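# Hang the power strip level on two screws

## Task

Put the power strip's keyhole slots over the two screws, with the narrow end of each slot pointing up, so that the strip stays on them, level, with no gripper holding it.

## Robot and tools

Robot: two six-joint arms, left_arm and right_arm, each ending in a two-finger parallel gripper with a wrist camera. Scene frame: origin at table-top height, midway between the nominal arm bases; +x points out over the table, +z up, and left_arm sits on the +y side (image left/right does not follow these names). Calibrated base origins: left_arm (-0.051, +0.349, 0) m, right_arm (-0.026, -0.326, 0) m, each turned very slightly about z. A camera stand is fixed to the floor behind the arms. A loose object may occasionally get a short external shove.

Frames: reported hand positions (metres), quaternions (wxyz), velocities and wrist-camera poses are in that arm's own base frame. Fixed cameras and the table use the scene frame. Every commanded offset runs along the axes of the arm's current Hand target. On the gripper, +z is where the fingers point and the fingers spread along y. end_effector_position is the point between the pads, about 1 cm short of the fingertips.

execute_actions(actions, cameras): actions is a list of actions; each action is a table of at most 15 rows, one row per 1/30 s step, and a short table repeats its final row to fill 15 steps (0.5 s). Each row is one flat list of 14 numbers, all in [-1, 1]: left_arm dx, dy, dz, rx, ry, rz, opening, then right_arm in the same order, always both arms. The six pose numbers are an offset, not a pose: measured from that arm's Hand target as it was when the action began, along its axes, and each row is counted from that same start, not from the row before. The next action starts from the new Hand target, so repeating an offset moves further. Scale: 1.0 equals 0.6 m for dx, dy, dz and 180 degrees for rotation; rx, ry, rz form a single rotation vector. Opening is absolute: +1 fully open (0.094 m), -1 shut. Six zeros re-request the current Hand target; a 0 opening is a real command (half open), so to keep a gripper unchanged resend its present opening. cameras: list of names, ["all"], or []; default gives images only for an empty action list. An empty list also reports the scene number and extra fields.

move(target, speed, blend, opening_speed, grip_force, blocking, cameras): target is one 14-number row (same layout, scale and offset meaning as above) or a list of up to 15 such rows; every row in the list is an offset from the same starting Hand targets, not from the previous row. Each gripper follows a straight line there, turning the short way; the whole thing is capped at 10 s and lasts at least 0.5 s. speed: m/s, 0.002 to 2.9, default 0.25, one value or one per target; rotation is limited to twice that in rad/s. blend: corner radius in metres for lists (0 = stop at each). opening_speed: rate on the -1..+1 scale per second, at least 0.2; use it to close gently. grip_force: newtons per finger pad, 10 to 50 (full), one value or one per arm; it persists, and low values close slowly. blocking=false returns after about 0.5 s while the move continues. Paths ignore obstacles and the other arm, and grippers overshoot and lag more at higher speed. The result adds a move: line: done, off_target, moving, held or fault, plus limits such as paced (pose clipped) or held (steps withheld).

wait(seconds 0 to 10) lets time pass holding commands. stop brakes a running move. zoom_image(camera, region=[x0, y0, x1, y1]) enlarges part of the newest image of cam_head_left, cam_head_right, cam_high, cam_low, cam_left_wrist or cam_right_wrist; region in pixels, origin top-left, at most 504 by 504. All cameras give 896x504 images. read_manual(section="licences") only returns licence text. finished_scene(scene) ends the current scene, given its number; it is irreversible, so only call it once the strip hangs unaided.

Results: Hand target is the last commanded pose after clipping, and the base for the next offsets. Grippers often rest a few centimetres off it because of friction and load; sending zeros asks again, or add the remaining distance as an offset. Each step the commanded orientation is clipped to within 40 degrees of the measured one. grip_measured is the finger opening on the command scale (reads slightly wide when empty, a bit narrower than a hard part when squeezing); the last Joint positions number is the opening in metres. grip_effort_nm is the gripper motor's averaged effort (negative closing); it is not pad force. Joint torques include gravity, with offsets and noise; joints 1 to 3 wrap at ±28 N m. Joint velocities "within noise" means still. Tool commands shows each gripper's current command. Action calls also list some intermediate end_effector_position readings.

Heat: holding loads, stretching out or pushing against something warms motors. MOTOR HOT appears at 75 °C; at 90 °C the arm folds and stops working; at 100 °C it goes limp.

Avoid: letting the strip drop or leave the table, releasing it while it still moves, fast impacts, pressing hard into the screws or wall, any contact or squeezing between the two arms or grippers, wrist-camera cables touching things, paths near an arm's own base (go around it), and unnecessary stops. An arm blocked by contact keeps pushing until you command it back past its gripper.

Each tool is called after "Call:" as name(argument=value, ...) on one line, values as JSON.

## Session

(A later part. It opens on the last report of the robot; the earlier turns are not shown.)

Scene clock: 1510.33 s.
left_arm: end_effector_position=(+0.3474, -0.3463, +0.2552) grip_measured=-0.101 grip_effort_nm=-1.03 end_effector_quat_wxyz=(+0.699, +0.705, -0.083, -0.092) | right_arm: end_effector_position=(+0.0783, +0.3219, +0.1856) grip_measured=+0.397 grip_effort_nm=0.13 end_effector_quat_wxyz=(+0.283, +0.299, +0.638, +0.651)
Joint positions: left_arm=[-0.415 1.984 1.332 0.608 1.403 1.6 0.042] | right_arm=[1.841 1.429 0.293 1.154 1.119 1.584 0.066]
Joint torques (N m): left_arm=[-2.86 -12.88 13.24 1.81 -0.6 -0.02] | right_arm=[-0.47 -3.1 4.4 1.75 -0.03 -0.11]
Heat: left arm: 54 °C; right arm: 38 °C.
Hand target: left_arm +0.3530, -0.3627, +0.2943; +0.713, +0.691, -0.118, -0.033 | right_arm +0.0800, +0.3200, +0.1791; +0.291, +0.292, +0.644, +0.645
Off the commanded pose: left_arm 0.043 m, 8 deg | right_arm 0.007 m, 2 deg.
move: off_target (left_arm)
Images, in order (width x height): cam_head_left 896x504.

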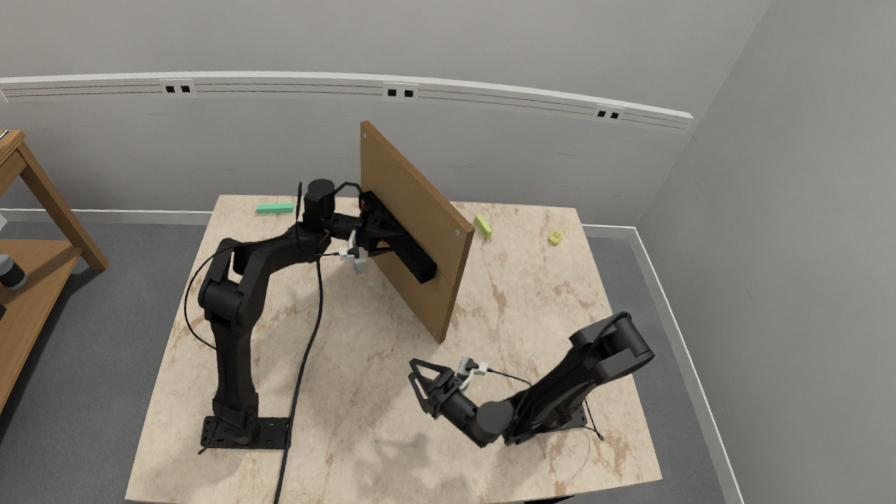

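Call:
move(target=[[0.01,-0.03,0.025,0,-0.005,0.005,-0.4,0,0,0,0,0,0,0.4],[0.01,-0.09,0.025,0,-0.005,0.005,-0.4,0,0,0,0,0,0,0.4]], speed=0.02, cameras=["cam_head_left"])

Call:
zoom_image(camera="cam_head_left", region=[320, 160, 460, 300])

Scene clock: 1517.53 s.
left_arm: end_effector_position=(+0.3459, -0.3433, +0.2461) grip_measured=-0.101 grip_effort_nm=-1.03 end_effector_quat_wxyz=(+0.703, +0.693, -0.142, -0.076) | right_arm: end_effector_position=(+0.0783, +0.3219, +0.1856) grip_measured=+0.397 grip_effort_nm=0.13 end_effector_quat_wxyz=(+0.283, +0.299, +0.638, +0.651)
Joint positions: left_arm=[-0.407 2.033 1.351 0.672 1.474 1.675 0.042] | right_arm=[1.841 1.429 0.293 1.154 1.119 1.584 0.066]
Joint torques (N m): left_arm=[-6.05 -6.82 10.88 1.69 -1.41 0.07] | right_arm=[-0.4 -3.18 4.33 1.79 -0.05 -0.12]
Heat: left arm: 54 °C; right arm: 38 °C.
Hand target: left_arm +0.3619, -0.3810, +0.2418; +0.712, +0.689, -0.128, -0.033 | right_arm +0.0800, +0.3200, +0.1791; +0.291, +0.292, +0.644, +0.645
Off the commanded pose: left_arm 0.041 m, 5 deg | right_arm 0.007 m, 2 deg.
move: off_target (left_arm)
Images, in order (width x height): cam_head_left 896x504.

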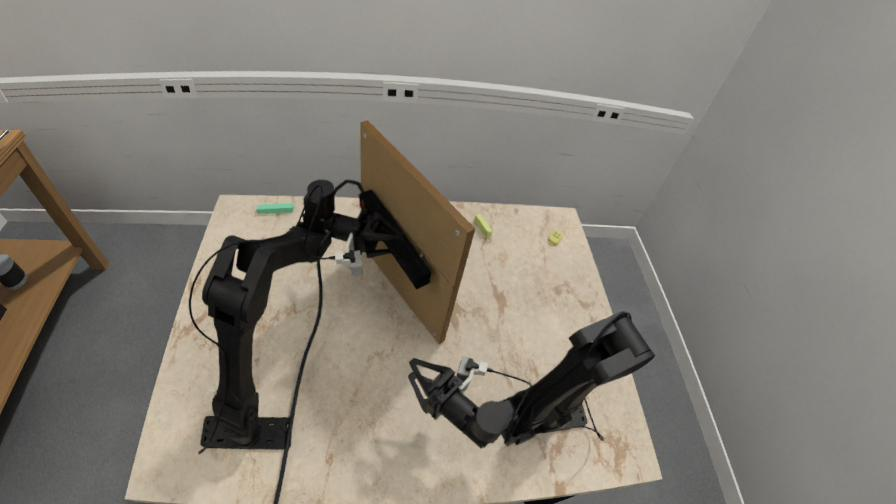

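Scaled by 3.600 from the camera's 896x504 image, which has a finer 1280x720 frame.

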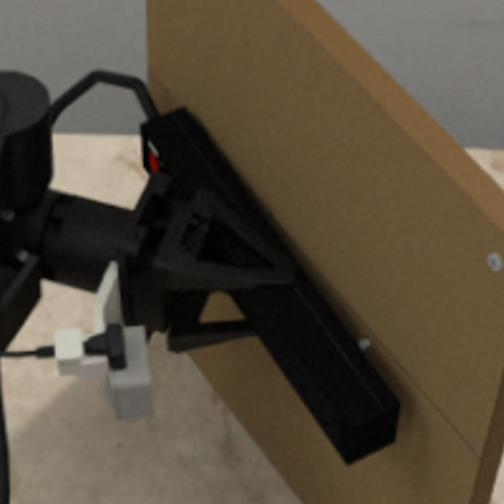

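Call:
move(target=[[-0.01,0.03,-0.035,0,0,-0.02,-0.4,0,0,0,0,0,0,0.4],[-0.012,0.085,-0.035,0,0.006,-0.02,-0.4,0,0,0,0,0,0,0.4]], speed=0.03, cameras=["cam_head_left"])

Call:
zoom_image(camera="cam_head_left", region=[320, 160, 460, 300])

Scene clock: 1524.57 s.
left_arm: end_effector_position=(+0.3521, -0.3499, +0.2542) grip_measured=-0.101 grip_effort_nm=-1.03 end_effector_quat_wxyz=(+0.700, +0.704, -0.077, -0.094) | right_arm: end_effector_position=(+0.0783, +0.3219, +0.1856) grip_measured=+0.397 grip_effort_nm=0.13 end_effector_quat_wxyz=(+0.283, +0.299, +0.638, +0.651)
Joint positions: left_arm=[-0.419 2.007 1.348 0.647 1.395 1.557 0.042] | right_arm=[1.841 1.429 0.293 1.154 1.119 1.584 0.066]
Joint torques (N m): left_arm=[-1.44 -15.02 10.55 1.55 -0.47 -0.05] | right_arm=[-0.47 -2.99 4.37 1.77 -0.01 -0.13]
Heat: left arm: 54 °C; right arm: 38 °C.
Hand target: left_arm +0.3530, -0.3565, +0.2911; +0.712, +0.693, -0.100, -0.049 | right_arm +0.0800, +0.3200, +0.1791; +0.291, +0.292, +0.644, +0.645
Off the commanded pose: left_arm 0.037 m, 6 deg | right_arm 0.007 m, 2 deg.
move: off_target (left_arm)
Images, in order (width x height): cam_head_left 896x504.

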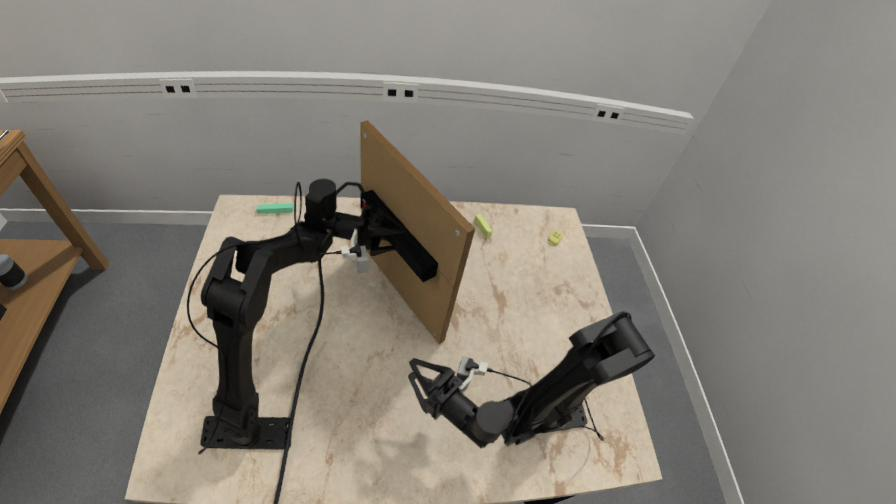

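Scaled by 3.600 from the camera's 896x504 image, which has a finer 1280x720 frame.

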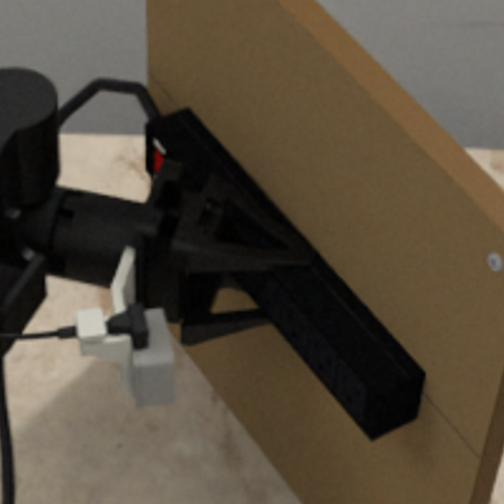

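Call:
move(target=[[0.006,-0.02,0.01,0,0,0.004,-0.4,0,0,0,0,0,0,0.4],[0.006,-0.07,0.01,0,0,0.004,-0.4,0,0,0,0,0,0,0.4]], speed=0.02, cameras=["cam_head_left"])

Call:
zoom_image(camera="cam_head_left", region=[320, 160, 460, 300])

Scene clock: 1530.27 s.
left_arm: end_effector_position=(+0.3518, -0.3509, +0.2531) grip_measured=-0.101 grip_effort_nm=-1.03 end_effector_quat_wxyz=(+0.704, +0.699, -0.098, -0.079) | right_arm: end_effector_position=(+0.0783, +0.3219, +0.1856) grip_measured=+0.397 grip_effort_nm=0.13 end_effector_quat_wxyz=(+0.283, +0.299, +0.638, +0.651)
Joint positions: left_arm=[-0.42 2.019 1.348 0.69 1.401 1.578 0.042] | right_arm=[1.841 1.429 0.293 1.154 1.119 1.584 0.066]
Joint torques (N m): left_arm=[-2.43 -8.66 7.87 1.82 -0.66 0.3] | right_arm=[-0.38 -3.04 4.38 1.8 -0.03 -0.12]
Heat: left arm: 53 °C; right arm: 38 °C.
Hand target: left_arm +0.3583, -0.3645, +0.2495; +0.712, +0.693, -0.104, -0.044 | right_arm +0.0800, +0.3200, +0.1791; +0.291, +0.292, +0.644, +0.645
Off the commanded pose: left_arm 0.015 m, 4 deg | right_arm 0.007 m, 2 deg.
move: off_target (left_arm)
Images, in order (width x height): cam_head_left 896x504.

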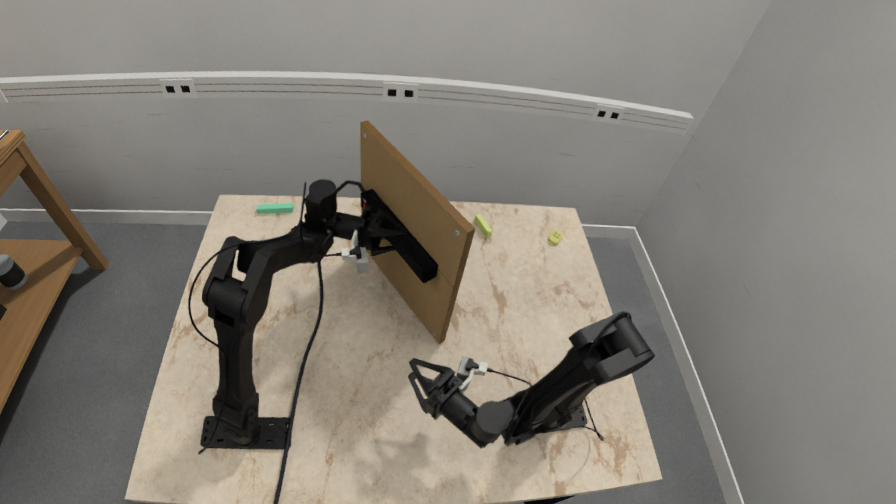

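Scaled by 3.600 from the camera's 896x504 image, which has a finer 1280x720 frame.

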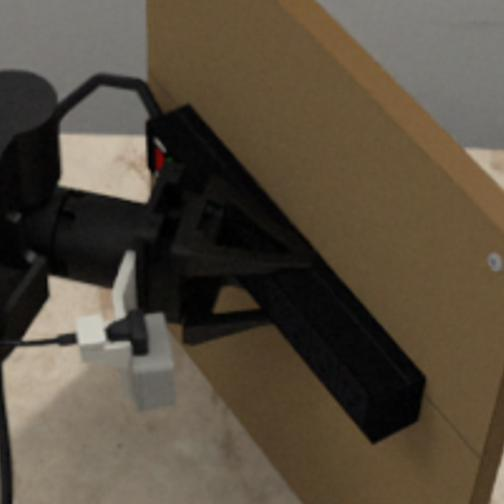

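Call:
move(target=[[0.0,-0.03,0.0,0,0,0.004,-0.4,0,0,0,0,0,0,0.4],[0.0,-0.06,0.0,0,0,0.004,-0.4,0,0,0,0,0,0,0.4]], speed=0.03, cameras=["cam_head_left"])

Call:
zoom_image(camera="cam_head_left", region=[320, 160, 460, 300])

Scene clock: 1534.43 s.
left_arm: end_effector_position=(+0.3519, -0.3494, +0.2479) grip_measured=-0.101 grip_effort_nm=-1.03 end_effector_quat_wxyz=(+0.715, +0.686, -0.124, -0.055) | right_arm: end_effector_position=(+0.0783, +0.3219, +0.1856) grip_measured=+0.397 grip_effort_nm=0.13 end_effector_quat_wxyz=(+0.283, +0.299, +0.638, +0.651)
Joint positions: left_arm=[-0.417 2.06 1.317 0.923 1.407 1.495 0.042] | right_arm=[1.841 1.429 0.293 1.154 1.119 1.584 0.066]
Joint torques (N m): left_arm=[-2.61 -5.53 5.37 1.2 -0.77 0.79] | right_arm=[-0.34 -3.08 4.27 1.78 -0.05 -0.12]
Heat: left arm: 53 °C; right arm: 38 °C.
Hand target: left_arm +0.3611, -0.3659, +0.2137; +0.712, +0.692, -0.109, -0.040 | right_arm +0.0800, +0.3200, +0.1791; +0.291, +0.292, +0.644, +0.645
Off the commanded pose: left_arm 0.039 m, 3 deg | right_arm 0.007 m, 2 deg.
move: off_target (left_arm)
Images, in order (width x height): cam_head_left 896x504.

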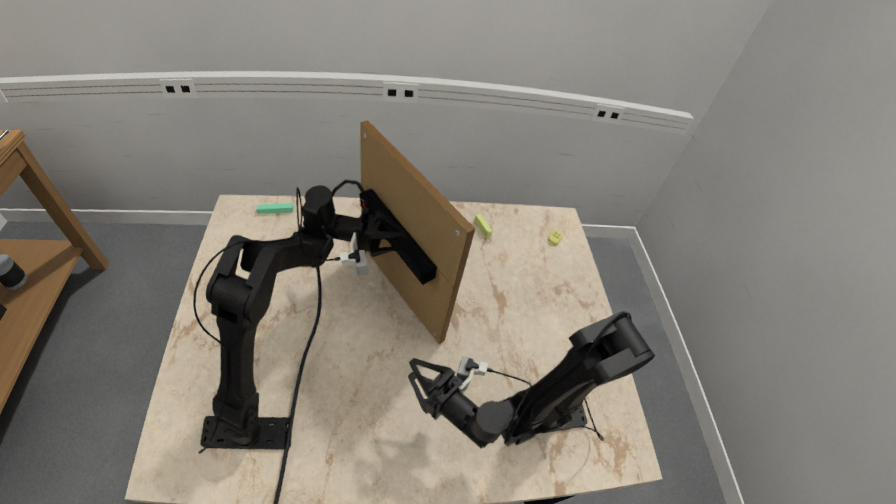

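Scaled by 3.600 from the camera's 896x504 image, which has a finer 1280x720 frame.

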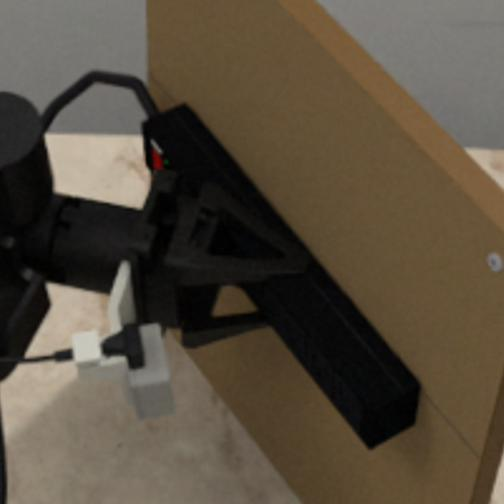

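Call:
move(target=[[0.008,0.0,0.015,0,0,0.004,-0.4,0,0,0,0,0,0,0.4],[0.008,-0.03,0.015,0,0,0.006,-0.4,0,0,0,0,0,0,0.4]], speed=0.03, cameras=["cam_head_left"])

Call:
zoom_image(camera="cam_head_left", region=[320, 160, 460, 300])

Scene clock: 1539.43 s.
left_arm: end_effector_position=(+0.3520, -0.3495, +0.2469) grip_measured=-0.101 grip_effort_nm=-1.03 end_effector_quat_wxyz=(+0.723, +0.677, -0.131, -0.052) | right_arm: end_effector_position=(+0.0783, +0.3219, +0.1856) grip_measured=+0.397 grip_effort_nm=0.13 end_effector_quat_wxyz=(+0.283, +0.299, +0.638, +0.651)
Joint positions: left_arm=[-0.417 2.099 1.314 1.101 1.408 1.379 0.042] | right_arm=[1.841 1.429 0.293 1.154 1.119 1.584 0.066]
Joint torques (N m): left_arm=[-3.93 -2.37 5.79 0.87 -0.94 1.29] | right_arm=[-0.46 -2.97 4.27 1.81 -0.03 -0.14]
Heat: left arm: 52 °C; right arm: 38 °C.
Hand target: left_arm +0.3656, -0.3764, +0.1963; +0.713, +0.691, -0.115, -0.033 | right_arm +0.0800, +0.3200, +0.1791; +0.291, +0.292, +0.644, +0.645
Off the commanded pose: left_arm 0.059 m, 3 deg | right_arm 0.007 m, 2 deg.
move: off_target (left_arm)
Images, in order (width x height): cam_head_left 896x504.

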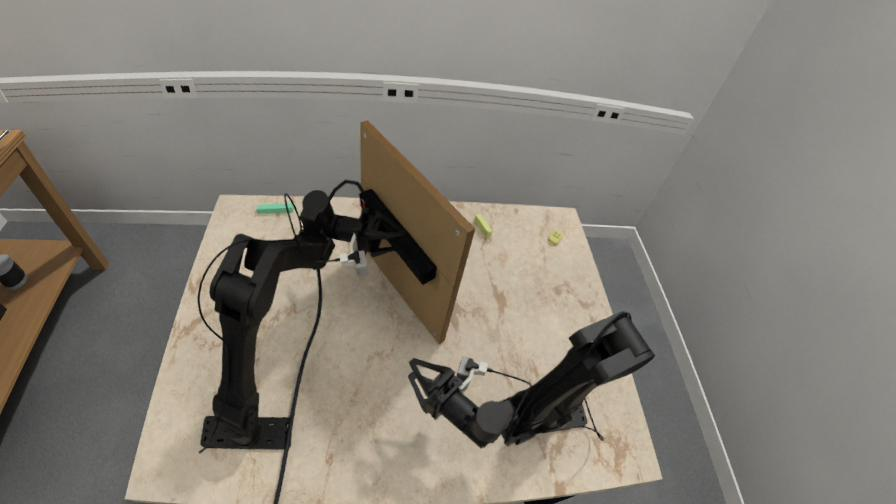

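Scaled by 3.600 from the camera's 896x504 image, which has a finer 1280x720 frame.

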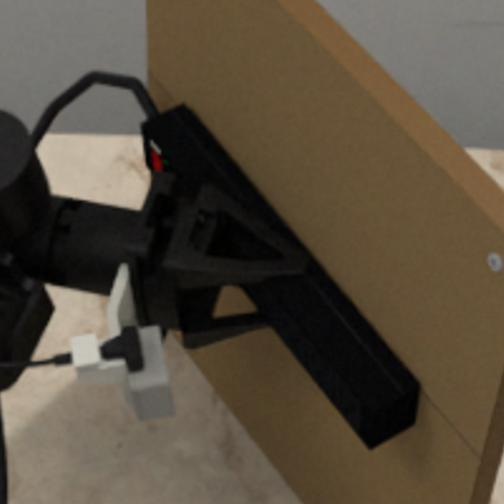

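Call:
move(target=[[-0.012,0,-0.02,0,0,0,-0.4,0,0,0,0,0,0,0.4],[-0.002,0,-0.02,0,0,0,-0.4,0,0,0,0,0,0,0.4],[-0.018,0,-0.012,0,0,0,-0.4,0,0,0,0,0,0,0.4]], speed=0.03, cameras=["cam_head_left"])

Call:
zoom_image(camera="cam_head_left", region=[320, 160, 460, 300])

Scene clock: 1545.60 s.
left_arm: end_effector_position=(+0.3520, -0.3489, +0.2468) grip_measured=-0.101 grip_effort_nm=-1.03 end_effector_quat_wxyz=(+0.729, +0.671, -0.127, -0.049) | right_arm: end_effector_position=(+0.0783, +0.3219, +0.1856) grip_measured=+0.397 grip_effort_nm=0.13 end_effector_quat_wxyz=(+0.283, +0.299, +0.638, +0.651)
Joint positions: left_arm=[-0.417 2.119 1.304 1.217 1.396 1.294 0.042] | right_arm=[1.841 1.429 0.293 1.154 1.119 1.584 0.066]
Joint torques (N m): left_arm=[-3.12 -4.04 3 0.85 -0.69 1.35] | right_arm=[-0.46 -3.04 4.3 1.79 -0.09 -0.12]
Heat: left arm: 51 °C; right arm: 38 °C.
Hand target: left_arm +0.3566, -0.3671, +0.1949; +0.713, +0.691, -0.115, -0.034 | right_arm +0.0800, +0.3200, +0.1791; +0.291, +0.292, +0.644, +0.645
Off the commanded pose: left_arm 0.055 m, 4 deg | right_arm 0.007 m, 2 deg.
move: off_target (left_arm)
Images, in order (width x height): cam_head_left 896x504.

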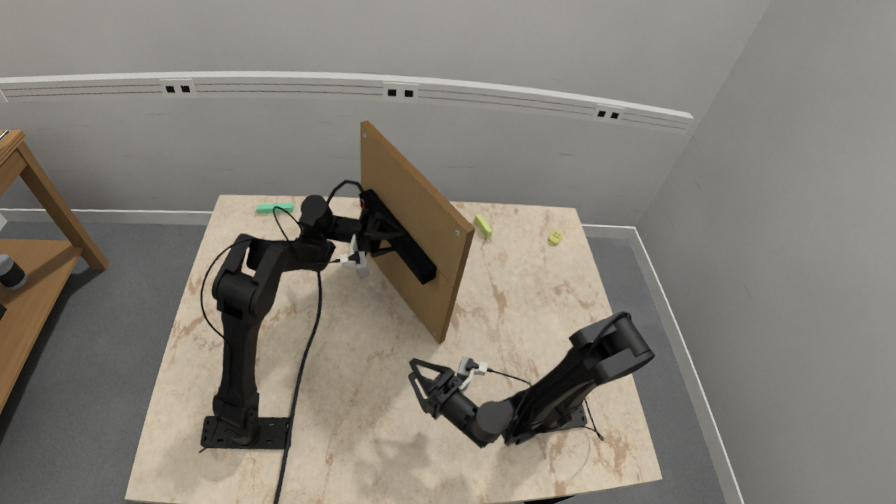

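Scaled by 3.600 from the camera's 896x504 image, which has a finer 1280x720 frame.

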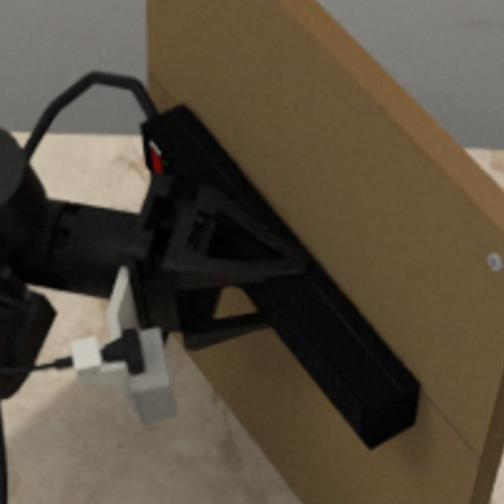

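Call:
move(target=[[0.0,0.1,0.01,0,0,-0.003,-0.4,0,0,0,0,0,0,0.4],[0.025,0.12,0.05,0,0,-0.003,-0.4,0,0,0,0,0,0,0.4]], speed=0.05, cameras=["cam_head_left"])

Call:
zoom_image(camera="cam_head_left", region=[320, 160, 460, 300])

Call:
move(target=[[0,-0.06,0.0,0,0,0,-0.4,0,0,0,0,0,0,0.4]], speed=0.03, cameras=["cam_head_left"])

Call:
zoom_image(camera="cam_head_left", region=[320, 160, 460, 300])

Scene clock: 1551.73 s.
left_arm: end_effector_position=(+0.3529, -0.3517, +0.2385) grip_measured=-0.101 grip_effort_nm=-1.03 end_effector_quat_wxyz=(+0.703, +0.700, -0.095, -0.084) | right_arm: end_effector_position=(+0.0783, +0.3219, +0.1856) grip_measured=+0.397 grip_effort_nm=0.13 end_effector_quat_wxyz=(+0.283, +0.299, +0.638, +0.651)
Joint positions: left_arm=[-0.421 2.048 1.331 0.729 1.403 1.575 0.042] | right_arm=[1.841 1.429 0.293 1.154 1.119 1.584 0.066]
Joint torques (N m): left_arm=[-8.23 -11.34 14.23 1.37 -1.28 0.06] | right_arm=[-0.32 -2.96 4.33 1.79 -0.02 -0.11]
Heat: left arm: 50 °C; right arm: 38 °C.
Hand target: left_arm +0.3569, -0.3964, +0.2688; +0.713, +0.692, -0.112, -0.037 | right_arm +0.0800, +0.3200, +0.1791; +0.291, +0.292, +0.644, +0.645
Off the commanded pose: left_arm 0.054 m, 6 deg | right_arm 0.007 m, 2 deg.
move: off_target (left_arm)
Images, in order (width x height): cam_head_left 896x504.

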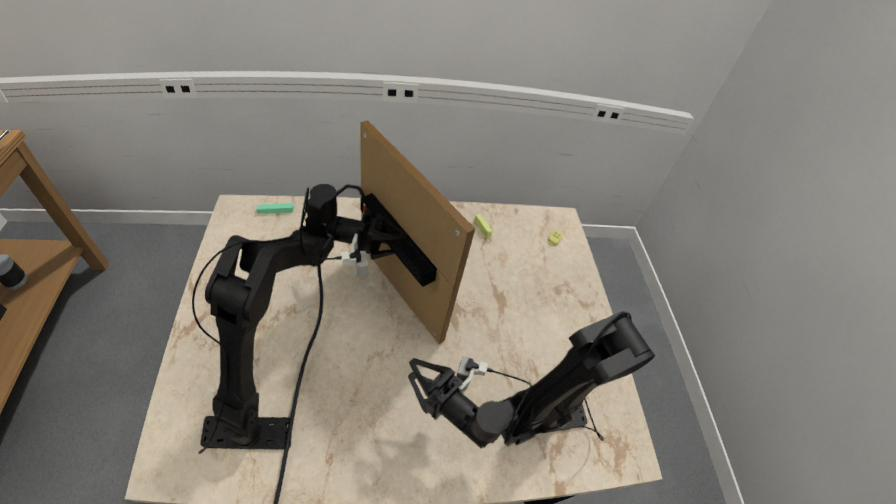

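Scaled by 3.600 from the camera's 896x504 image, which has a finer 1280x720 frame.

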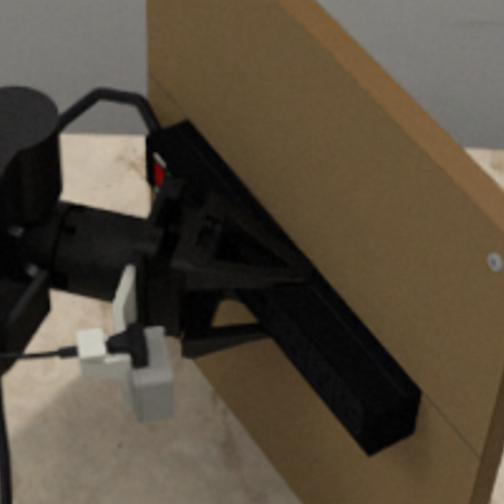

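Scene clock: 1553.43 s.
left_arm: end_effector_position=(+0.3531, -0.3519, +0.2374) grip_measured=-0.101 grip_effort_nm=-1.03 end_effector_quat_wxyz=(+0.704, +0.698, -0.100, -0.081) | right_arm: end_effector_position=(+0.0783, +0.3219, +0.1856) grip_measured=+0.397 grip_effort_nm=0.13 end_effector_quat_wxyz=(+0.283, +0.299, +0.638, +0.651)
Joint positions: left_arm=[-0.421 2.055 1.331 0.753 1.406 1.57 0.042] | right_arm=[1.841 1.429 0.293 1.154 1.119 1.584 0.066]
Joint torques (N m): left_arm=[-8.24 -6.3 11.55 1.71 -1.31 0.47] | right_arm=[-0.47 -2.97 4.33 1.82 -0.04 -0.12]
Heat: left arm: 50 °C; right arm: 38 °C.
Hand target: left_arm +0.3606, -0.3978, +0.2329; +0.713, +0.692, -0.112, -0.037 | right_arm +0.0800, +0.3200, +0.1791; +0.291, +0.292, +0.644, +0.645
Off the commanded pose: left_arm 0.047 m, 5 deg | right_arm 0.007 m, 2 deg.
move: off_target (left_arm)
Images, in order (width x height): cam_head_left 896x504.

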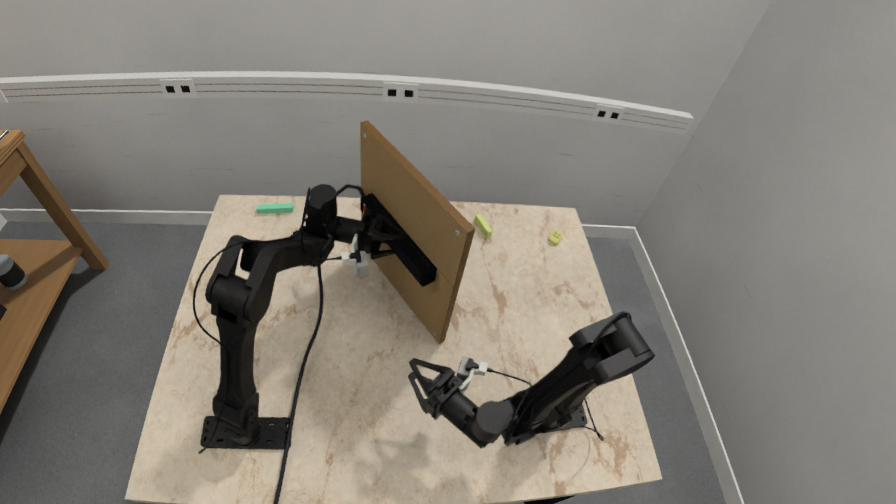

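Scaled by 3.600 from the camera's 896x504 image, which has a finer 1280x720 frame.

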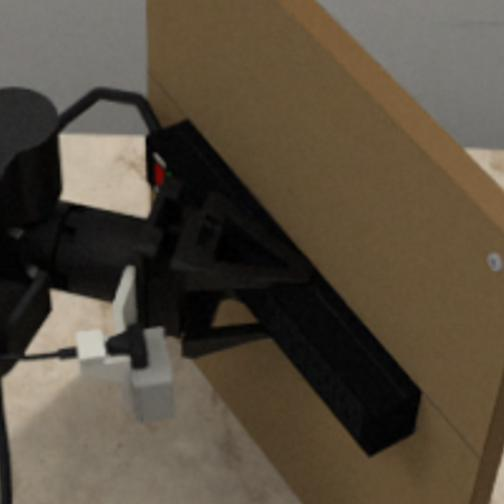

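Call:
move(target=[[-0.02,-0.02,-0.03,0,0,0,-0.4,0,0,0,0,0,0,0.4],[-0.02,-0.05,-0.03,0,0,0,-0.4,0,0,0,0,0,0,0.4]], speed=0.03, cameras=["cam_head_left"])

Call:
zoom_image(camera="cam_head_left", region=[320, 160, 460, 300])

Scene clock: 1558.37 s.
left_arm: end_effector_position=(+0.3521, -0.3510, +0.2361) grip_measured=-0.101 grip_effort_nm=-1.03 end_effector_quat_wxyz=(+0.714, +0.688, -0.109, -0.069) | right_arm: end_effector_position=(+0.0783, +0.3219, +0.1856) grip_measured=+0.397 grip_effort_nm=0.13 end_effector_quat_wxyz=(+0.283, +0.299, +0.638, +0.651)
Joint positions: left_arm=[-0.42 2.083 1.299 0.959 1.4 1.458 0.042] | right_arm=[1.841 1.429 0.293 1.154 1.119 1.584 0.066]
Joint torques (N m): left_arm=[-5.24 -5.15 5.53 1.29 -0.97 1.17] | right_arm=[-0.36 -3.04 4.38 1.8 -0.06 -0.15]
Heat: left arm: 50 °C; right arm: 38 °C.
Hand target: left_arm +0.3557, -0.3791, +0.2015; +0.713, +0.692, -0.112, -0.037 | right_arm +0.0800, +0.3200, +0.1791; +0.291, +0.292, +0.644, +0.645
Off the commanded pose: left_arm 0.045 m, 4 deg | right_arm 0.007 m, 2 deg.
move: off_target (left_arm)
Images, in order (width x height): cam_head_left 896x504.

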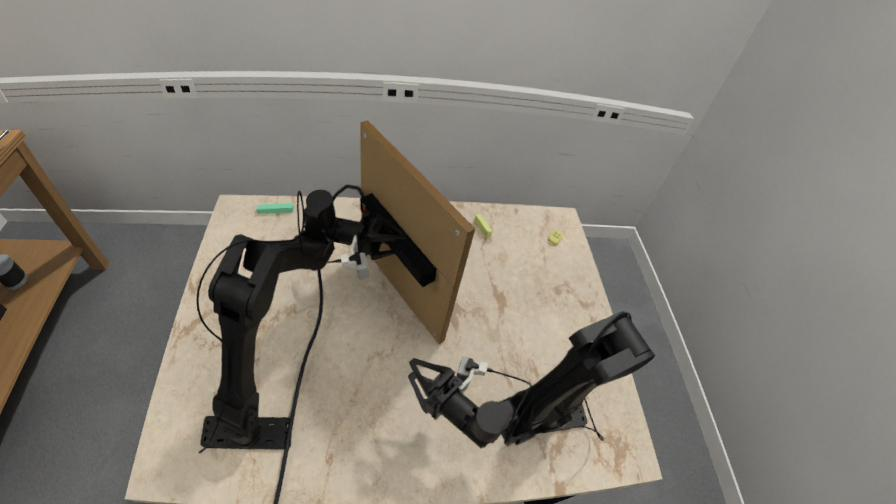

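Scaled by 3.600 from the camera's 896x504 image, which has a finer 1280x720 frame.

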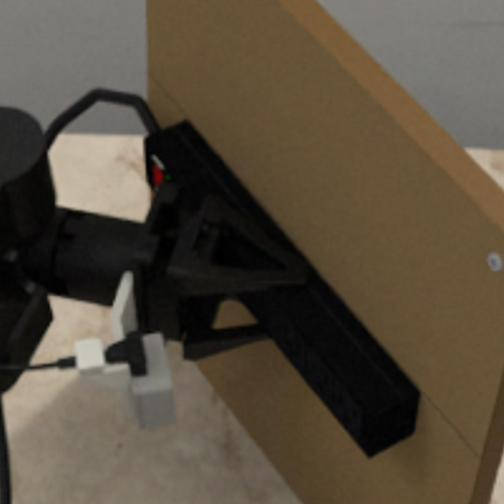

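Call:
move(target=[[-0.015,0.02,-0.035,0,0,0,-0.4,0,0,0,0,0,0,0.4]], speed=0.03, cameras=["cam_head_left"])

Call:
zoom_image(camera="cam_head_left", region=[320, 160, 460, 300])

Scene clock: 1561.87 s.
left_arm: end_effector_position=(+0.3522, -0.3497, +0.2362) grip_measured=-0.101 grip_effort_nm=-1.03 end_effector_quat_wxyz=(+0.720, +0.684, -0.101, -0.061) | right_arm: end_effector_position=(+0.0783, +0.3219, +0.1856) grip_measured=+0.397 grip_effort_nm=0.13 end_effector_quat_wxyz=(+0.283, +0.299, +0.638, +0.651)
Joint positions: left_arm=[-0.419 2.083 1.273 1.035 1.378 1.413 0.042] | right_arm=[1.841 1.429 0.293 1.154 1.119 1.584 0.066]
Joint torques (N m): left_arm=[-1.61 -8.38 3.74 1.28 -0.41 1] | right_arm=[-0.32 -2.95 4.26 1.77 -0.05 -0.12]
Heat: left arm: 50 °C; right arm: 38 °C.
Hand target: left_arm +0.3502, -0.3561, +0.2121; +0.713, +0.692, -0.112, -0.037 | right_arm +0.0800, +0.3200, +0.1791; +0.291, +0.292, +0.644, +0.645
Off the commanded pose: left_arm 0.025 m, 3 deg | right_arm 0.007 m, 2 deg.
move: off_target (left_arm)
Images, in order (width x height): cam_head_left 896x504.

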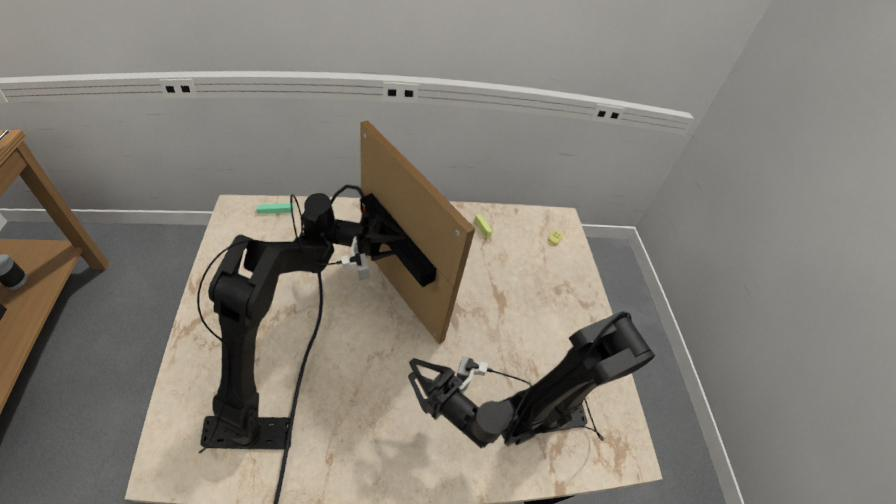

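Scaled by 3.600 from the camera's 896x504 image, which has a finer 1280x720 frame.

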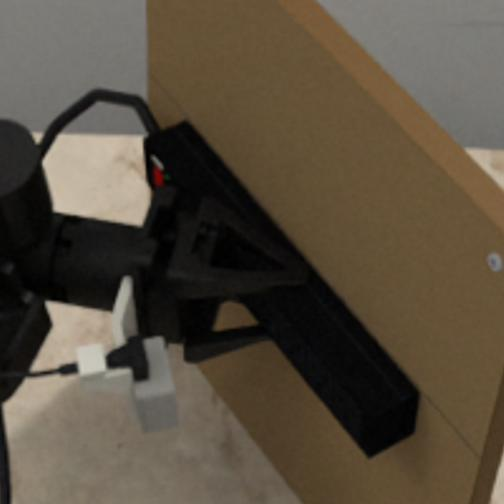

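Call:
move(target=[[-0.012,0.0,-0.035,0,0,0,-0.4,0,0,0,0,0,0,0.4]], speed=0.03, cameras=["cam_head_left"])

Call:
zoom_image(camera="cam_head_left", region=[320, 160, 460, 300])

Scene clock: 1565.07 s.
left_arm: end_effector_position=(+0.3543, -0.3461, +0.2361) grip_measured=-0.101 grip_effort_nm=-1.03 end_effector_quat_wxyz=(+0.725, +0.682, -0.085, -0.049) | right_arm: end_effector_position=(+0.0783, +0.3219, +0.1856) grip_measured=+0.397 grip_effort_nm=0.13 end_effector_quat_wxyz=(+0.283, +0.299, +0.638, +0.651)
Joint positions: left_arm=[-0.413 2.072 1.236 1.085 1.343 1.385 0.042] | right_arm=[1.841 1.429 0.293 1.154 1.119 1.584 0.066]
Joint torques (N m): left_arm=[1.95 -9.31 2.41 1.4 0.33 0.92] | right_arm=[-0.38 -2.88 4.36 1.79 -0.03 -0.1]
Heat: left arm: 50 °C; right arm: 38 °C.
Hand target: left_arm +0.3476, -0.3341, +0.2110; +0.713, +0.692, -0.112, -0.037 | right_arm +0.0800, +0.3200, +0.1791; +0.291, +0.292, +0.644, +0.645
Off the commanded pose: left_arm 0.029 m, 4 deg | right_arm 0.007 m, 2 deg.
move: off_target (left_arm)
Images, in order (width x height): cam_head_left 896x504.

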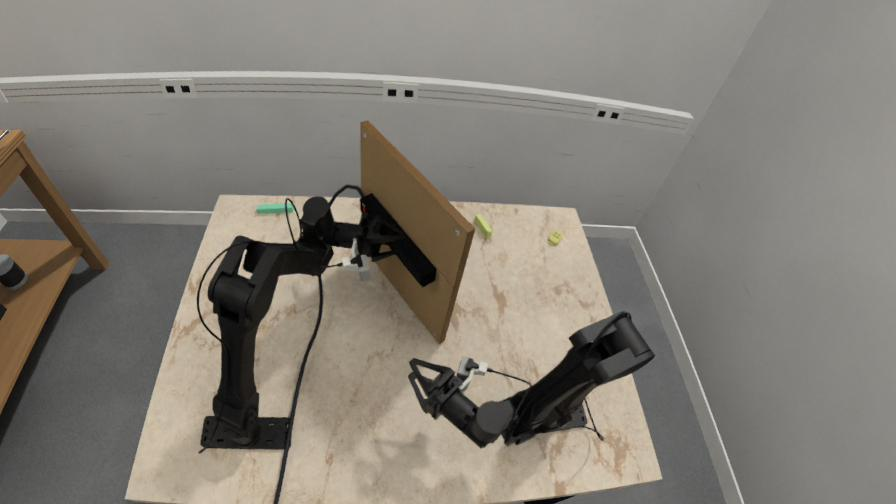

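Scaled by 3.600 from the camera's 896x504 image, which has a finer 1280x720 frame.

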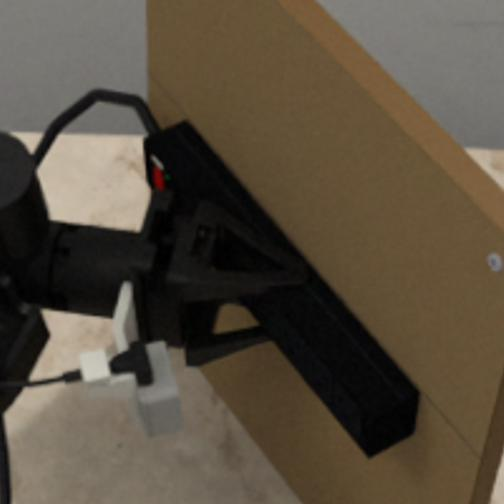

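Call:
move(target=[[0.012,0.02,0.022,0,0,0.0,-0.4,0,0,0,0,0,0,0.4]], speed=0.03)

Call:
move(target=[0,0,0,0,0,0,0.35,0,0,0,0,0,0,0.4], opening_speed=0.2, cameras=["cam_head_left"])

Call:
zoom_image(camera="cam_head_left", region=[320, 160, 460, 300])

Scene clock: 1569.53 s.
left_arm: end_effector_position=(+0.3544, -0.3469, +0.2365) grip_measured=-0.101 grip_effort_nm=-1.03 end_effector_quat_wxyz=(+0.723, +0.683, -0.088, -0.051) | right_arm: end_effector_position=(+0.0783, +0.3219, +0.1856) grip_measured=+0.397 grip_effort_nm=0.13 end_effector_quat_wxyz=(+0.283, +0.299, +0.638, +0.651)
Joint positions: left_arm=[-0.414 2.072 1.247 1.06 1.35 1.4 0.042] | right_arm=[1.841 1.429 0.293 1.154 1.119 1.584 0.066]
Joint torques (N m): left_arm=[-0.49 -9.66 5.76 1.01 0.01 0.87] | right_arm=[-0.36 -2.99 4.3 1.81 -0.04 -0.11]
Heat: left arm: 50 °C; right arm: 38 °C.
Hand target: left_arm +0.3506, -0.3480, +0.2239; +0.713, +0.692, -0.112, -0.037 | right_arm +0.0800, +0.3200, +0.1791; +0.291, +0.292, +0.644, +0.645
Off the commanded pose: left_arm 0.013 m, 4 deg | right_arm 0.007 m, 2 deg.
move: off_target (left_arm)

Scene clock: 1573.53 s.
left_arm: end_effector_position=(+0.3538, -0.3470, +0.2288) grip_measured=+0.348 grip_effort_nm=0.09 end_effector_quat_wxyz=(+0.717, +0.686, -0.121, -0.022) | right_arm: end_effector_position=(+0.0783, +0.3219, +0.1856) grip_measured=+0.397 grip_effort_nm=0.13 end_effector_quat_wxyz=(+0.283, +0.299, +0.638, +0.651)
Joint positions: left_arm=[-0.414 2.063 1.247 0.956 1.36 1.579 0.063] | right_arm=[1.841 1.429 0.293 1.154 1.119 1.584 0.066]
Joint torques (N m): left_arm=[-0.53 -10.97 6.13 0.97 -0.06 0.03] | right_arm=[-0.35 -2.96 4.37 1.77 -0.03 -0.12]
Heat: left arm: 49 °C; right arm: 38 °C.
Hand target: left_arm +0.3506, -0.3480, +0.2239; +0.713, +0.692, -0.112, -0.037 | right_arm +0.0800, +0.3200, +0.1791; +0.291, +0.292, +0.644, +0.645
Off the commanded pose: left_arm 0.006 m, 2 deg | right_arm 0.007 m, 2 deg.
move: done
Images, in order (width x height): cam_head_left 896x504.

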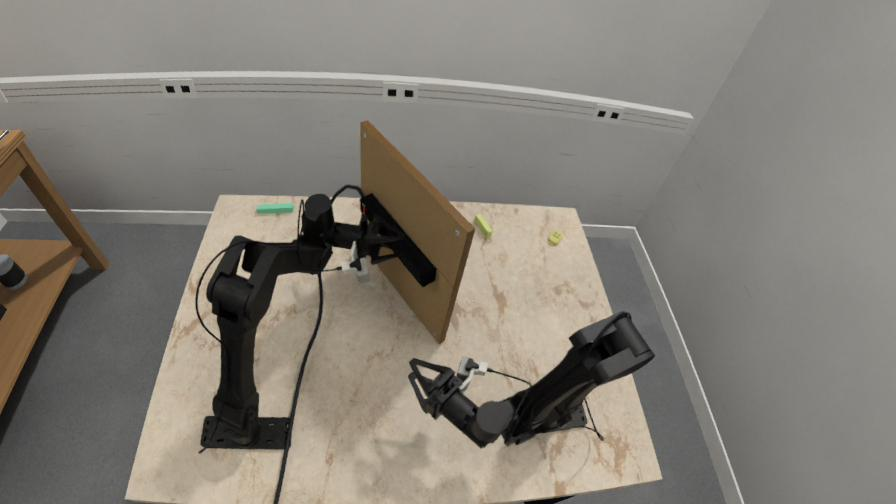

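Scaled by 3.600 from the camera's 896x504 image, which has a finer 1280x720 frame.

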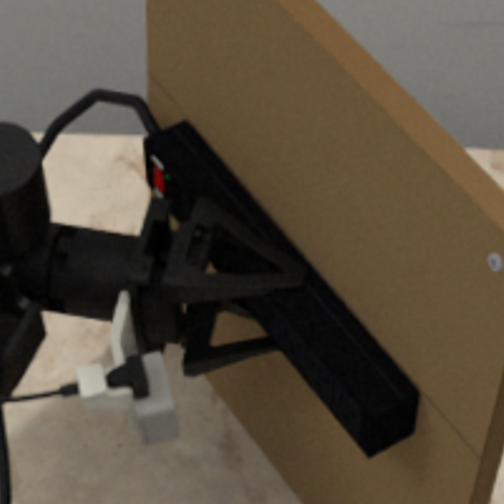

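Open more, then retract. Upper finger may still rest on top; move up slightly.

Call:
move(target=[0,0.008,0,0,0,0,0.7,0,0,0,0,0,0,0.4], opening_speed=0.3)

Call:
move(target=[0,0.0,-0.16,0,0,0,0.7,0,0,0,0,0,0,0.4], speed=0.07, cameras=["cam_head_left"])

Call:
zoom_image(camera="cam_head_left", region=[320, 160, 460, 300])

Scene clock: 1577.37 s.
left_arm: end_effector_position=(+0.3535, -0.3470, +0.2266) grip_measured=+0.698 grip_effort_nm=0.10 end_effector_quat_wxyz=(+0.715, +0.689, -0.116, -0.029) | right_arm: end_effector_position=(+0.0783, +0.3219, +0.1856) grip_measured=+0.397 grip_effort_nm=0.13 end_effector_quat_wxyz=(+0.283, +0.299, +0.638, +0.651)
Joint positions: left_arm=[-0.414 2.063 1.247 0.936 1.363 1.581 0.08] | right_arm=[1.841 1.429 0.293 1.154 1.119 1.584 0.066]
Joint torques (N m): left_arm=[-0.51 -12 6.5 1.01 -0.09 -0.01] | right_arm=[-0.53 -2.96 4.37 1.78 -0.06 -0.13]
Heat: left arm: 48 °C; right arm: 38 °C.
Hand target: left_arm +0.3501, -0.3478, +0.2286; +0.713, +0.692, -0.112, -0.037 | right_arm +0.0800, +0.3200, +0.1791; +0.291, +0.292, +0.644, +0.645
Off the commanded pose: left_arm 0.004 m, 1 deg | right_arm 0.007 m, 2 deg.
move: done

Scene clock: 1579.50 s.
left_arm: end_effector_position=(+0.3757, -0.2565, +0.2228) grip_measured=+0.698 grip_effort_nm=0.10 end_effector_quat_wxyz=(+0.709, +0.698, -0.101, -0.021) | right_arm: end_effector_position=(+0.0783, +0.3219, +0.1856) grip_measured=+0.397 grip_effort_nm=0.13 end_effector_quat_wxyz=(+0.283, +0.299, +0.638, +0.651)
Joint positions: left_arm=[-0.194 2.052 1.183 1.122 1.549 1.432 0.08] | right_arm=[1.841 1.429 0.293 1.154 1.119 1.584 0.066]
Joint torques (N m): left_arm=[0.16 -12.16 5.24 1.1 -0.06 -0.11] | right_arm=[-0.43 -3.04 4.45 1.84 -0.07 -0.11]
Heat: left arm: 48 °C; right arm: 38 °C.
Hand target: left_arm +0.3703, -0.2540, +0.2269; +0.713, +0.692, -0.112, -0.037 | right_arm +0.0800, +0.3200, +0.1791; +0.291, +0.292, +0.644, +0.645
Off the commanded pose: left_arm 0.007 m, 2 deg | right_arm 0.007 m, 2 deg.
joint sent to its limit (left arm) — joint 5 (wrist yaw), upper limit. The joint targets still meet the commanded pose.
move: done
Images, in order (width x height): cam_head_left 896x504.

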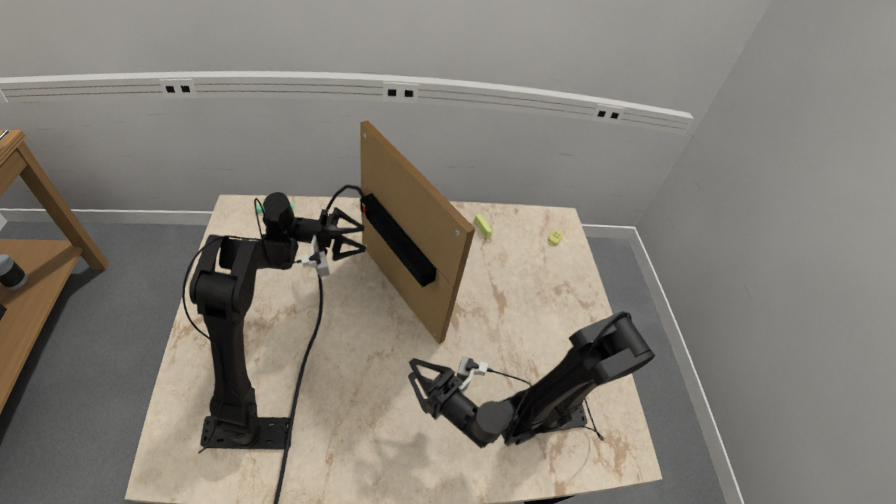

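Scaled by 3.600 from the camera's 896x504 image, which has a finer 1280x720 frame.

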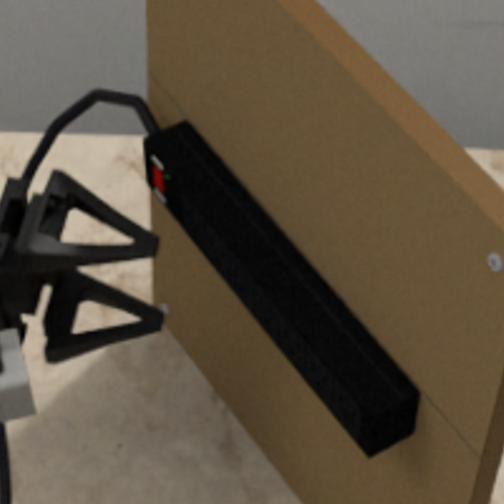

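Hanging, level.

Call:
finished_scene(scene=2)

The scene is finished: the task was done.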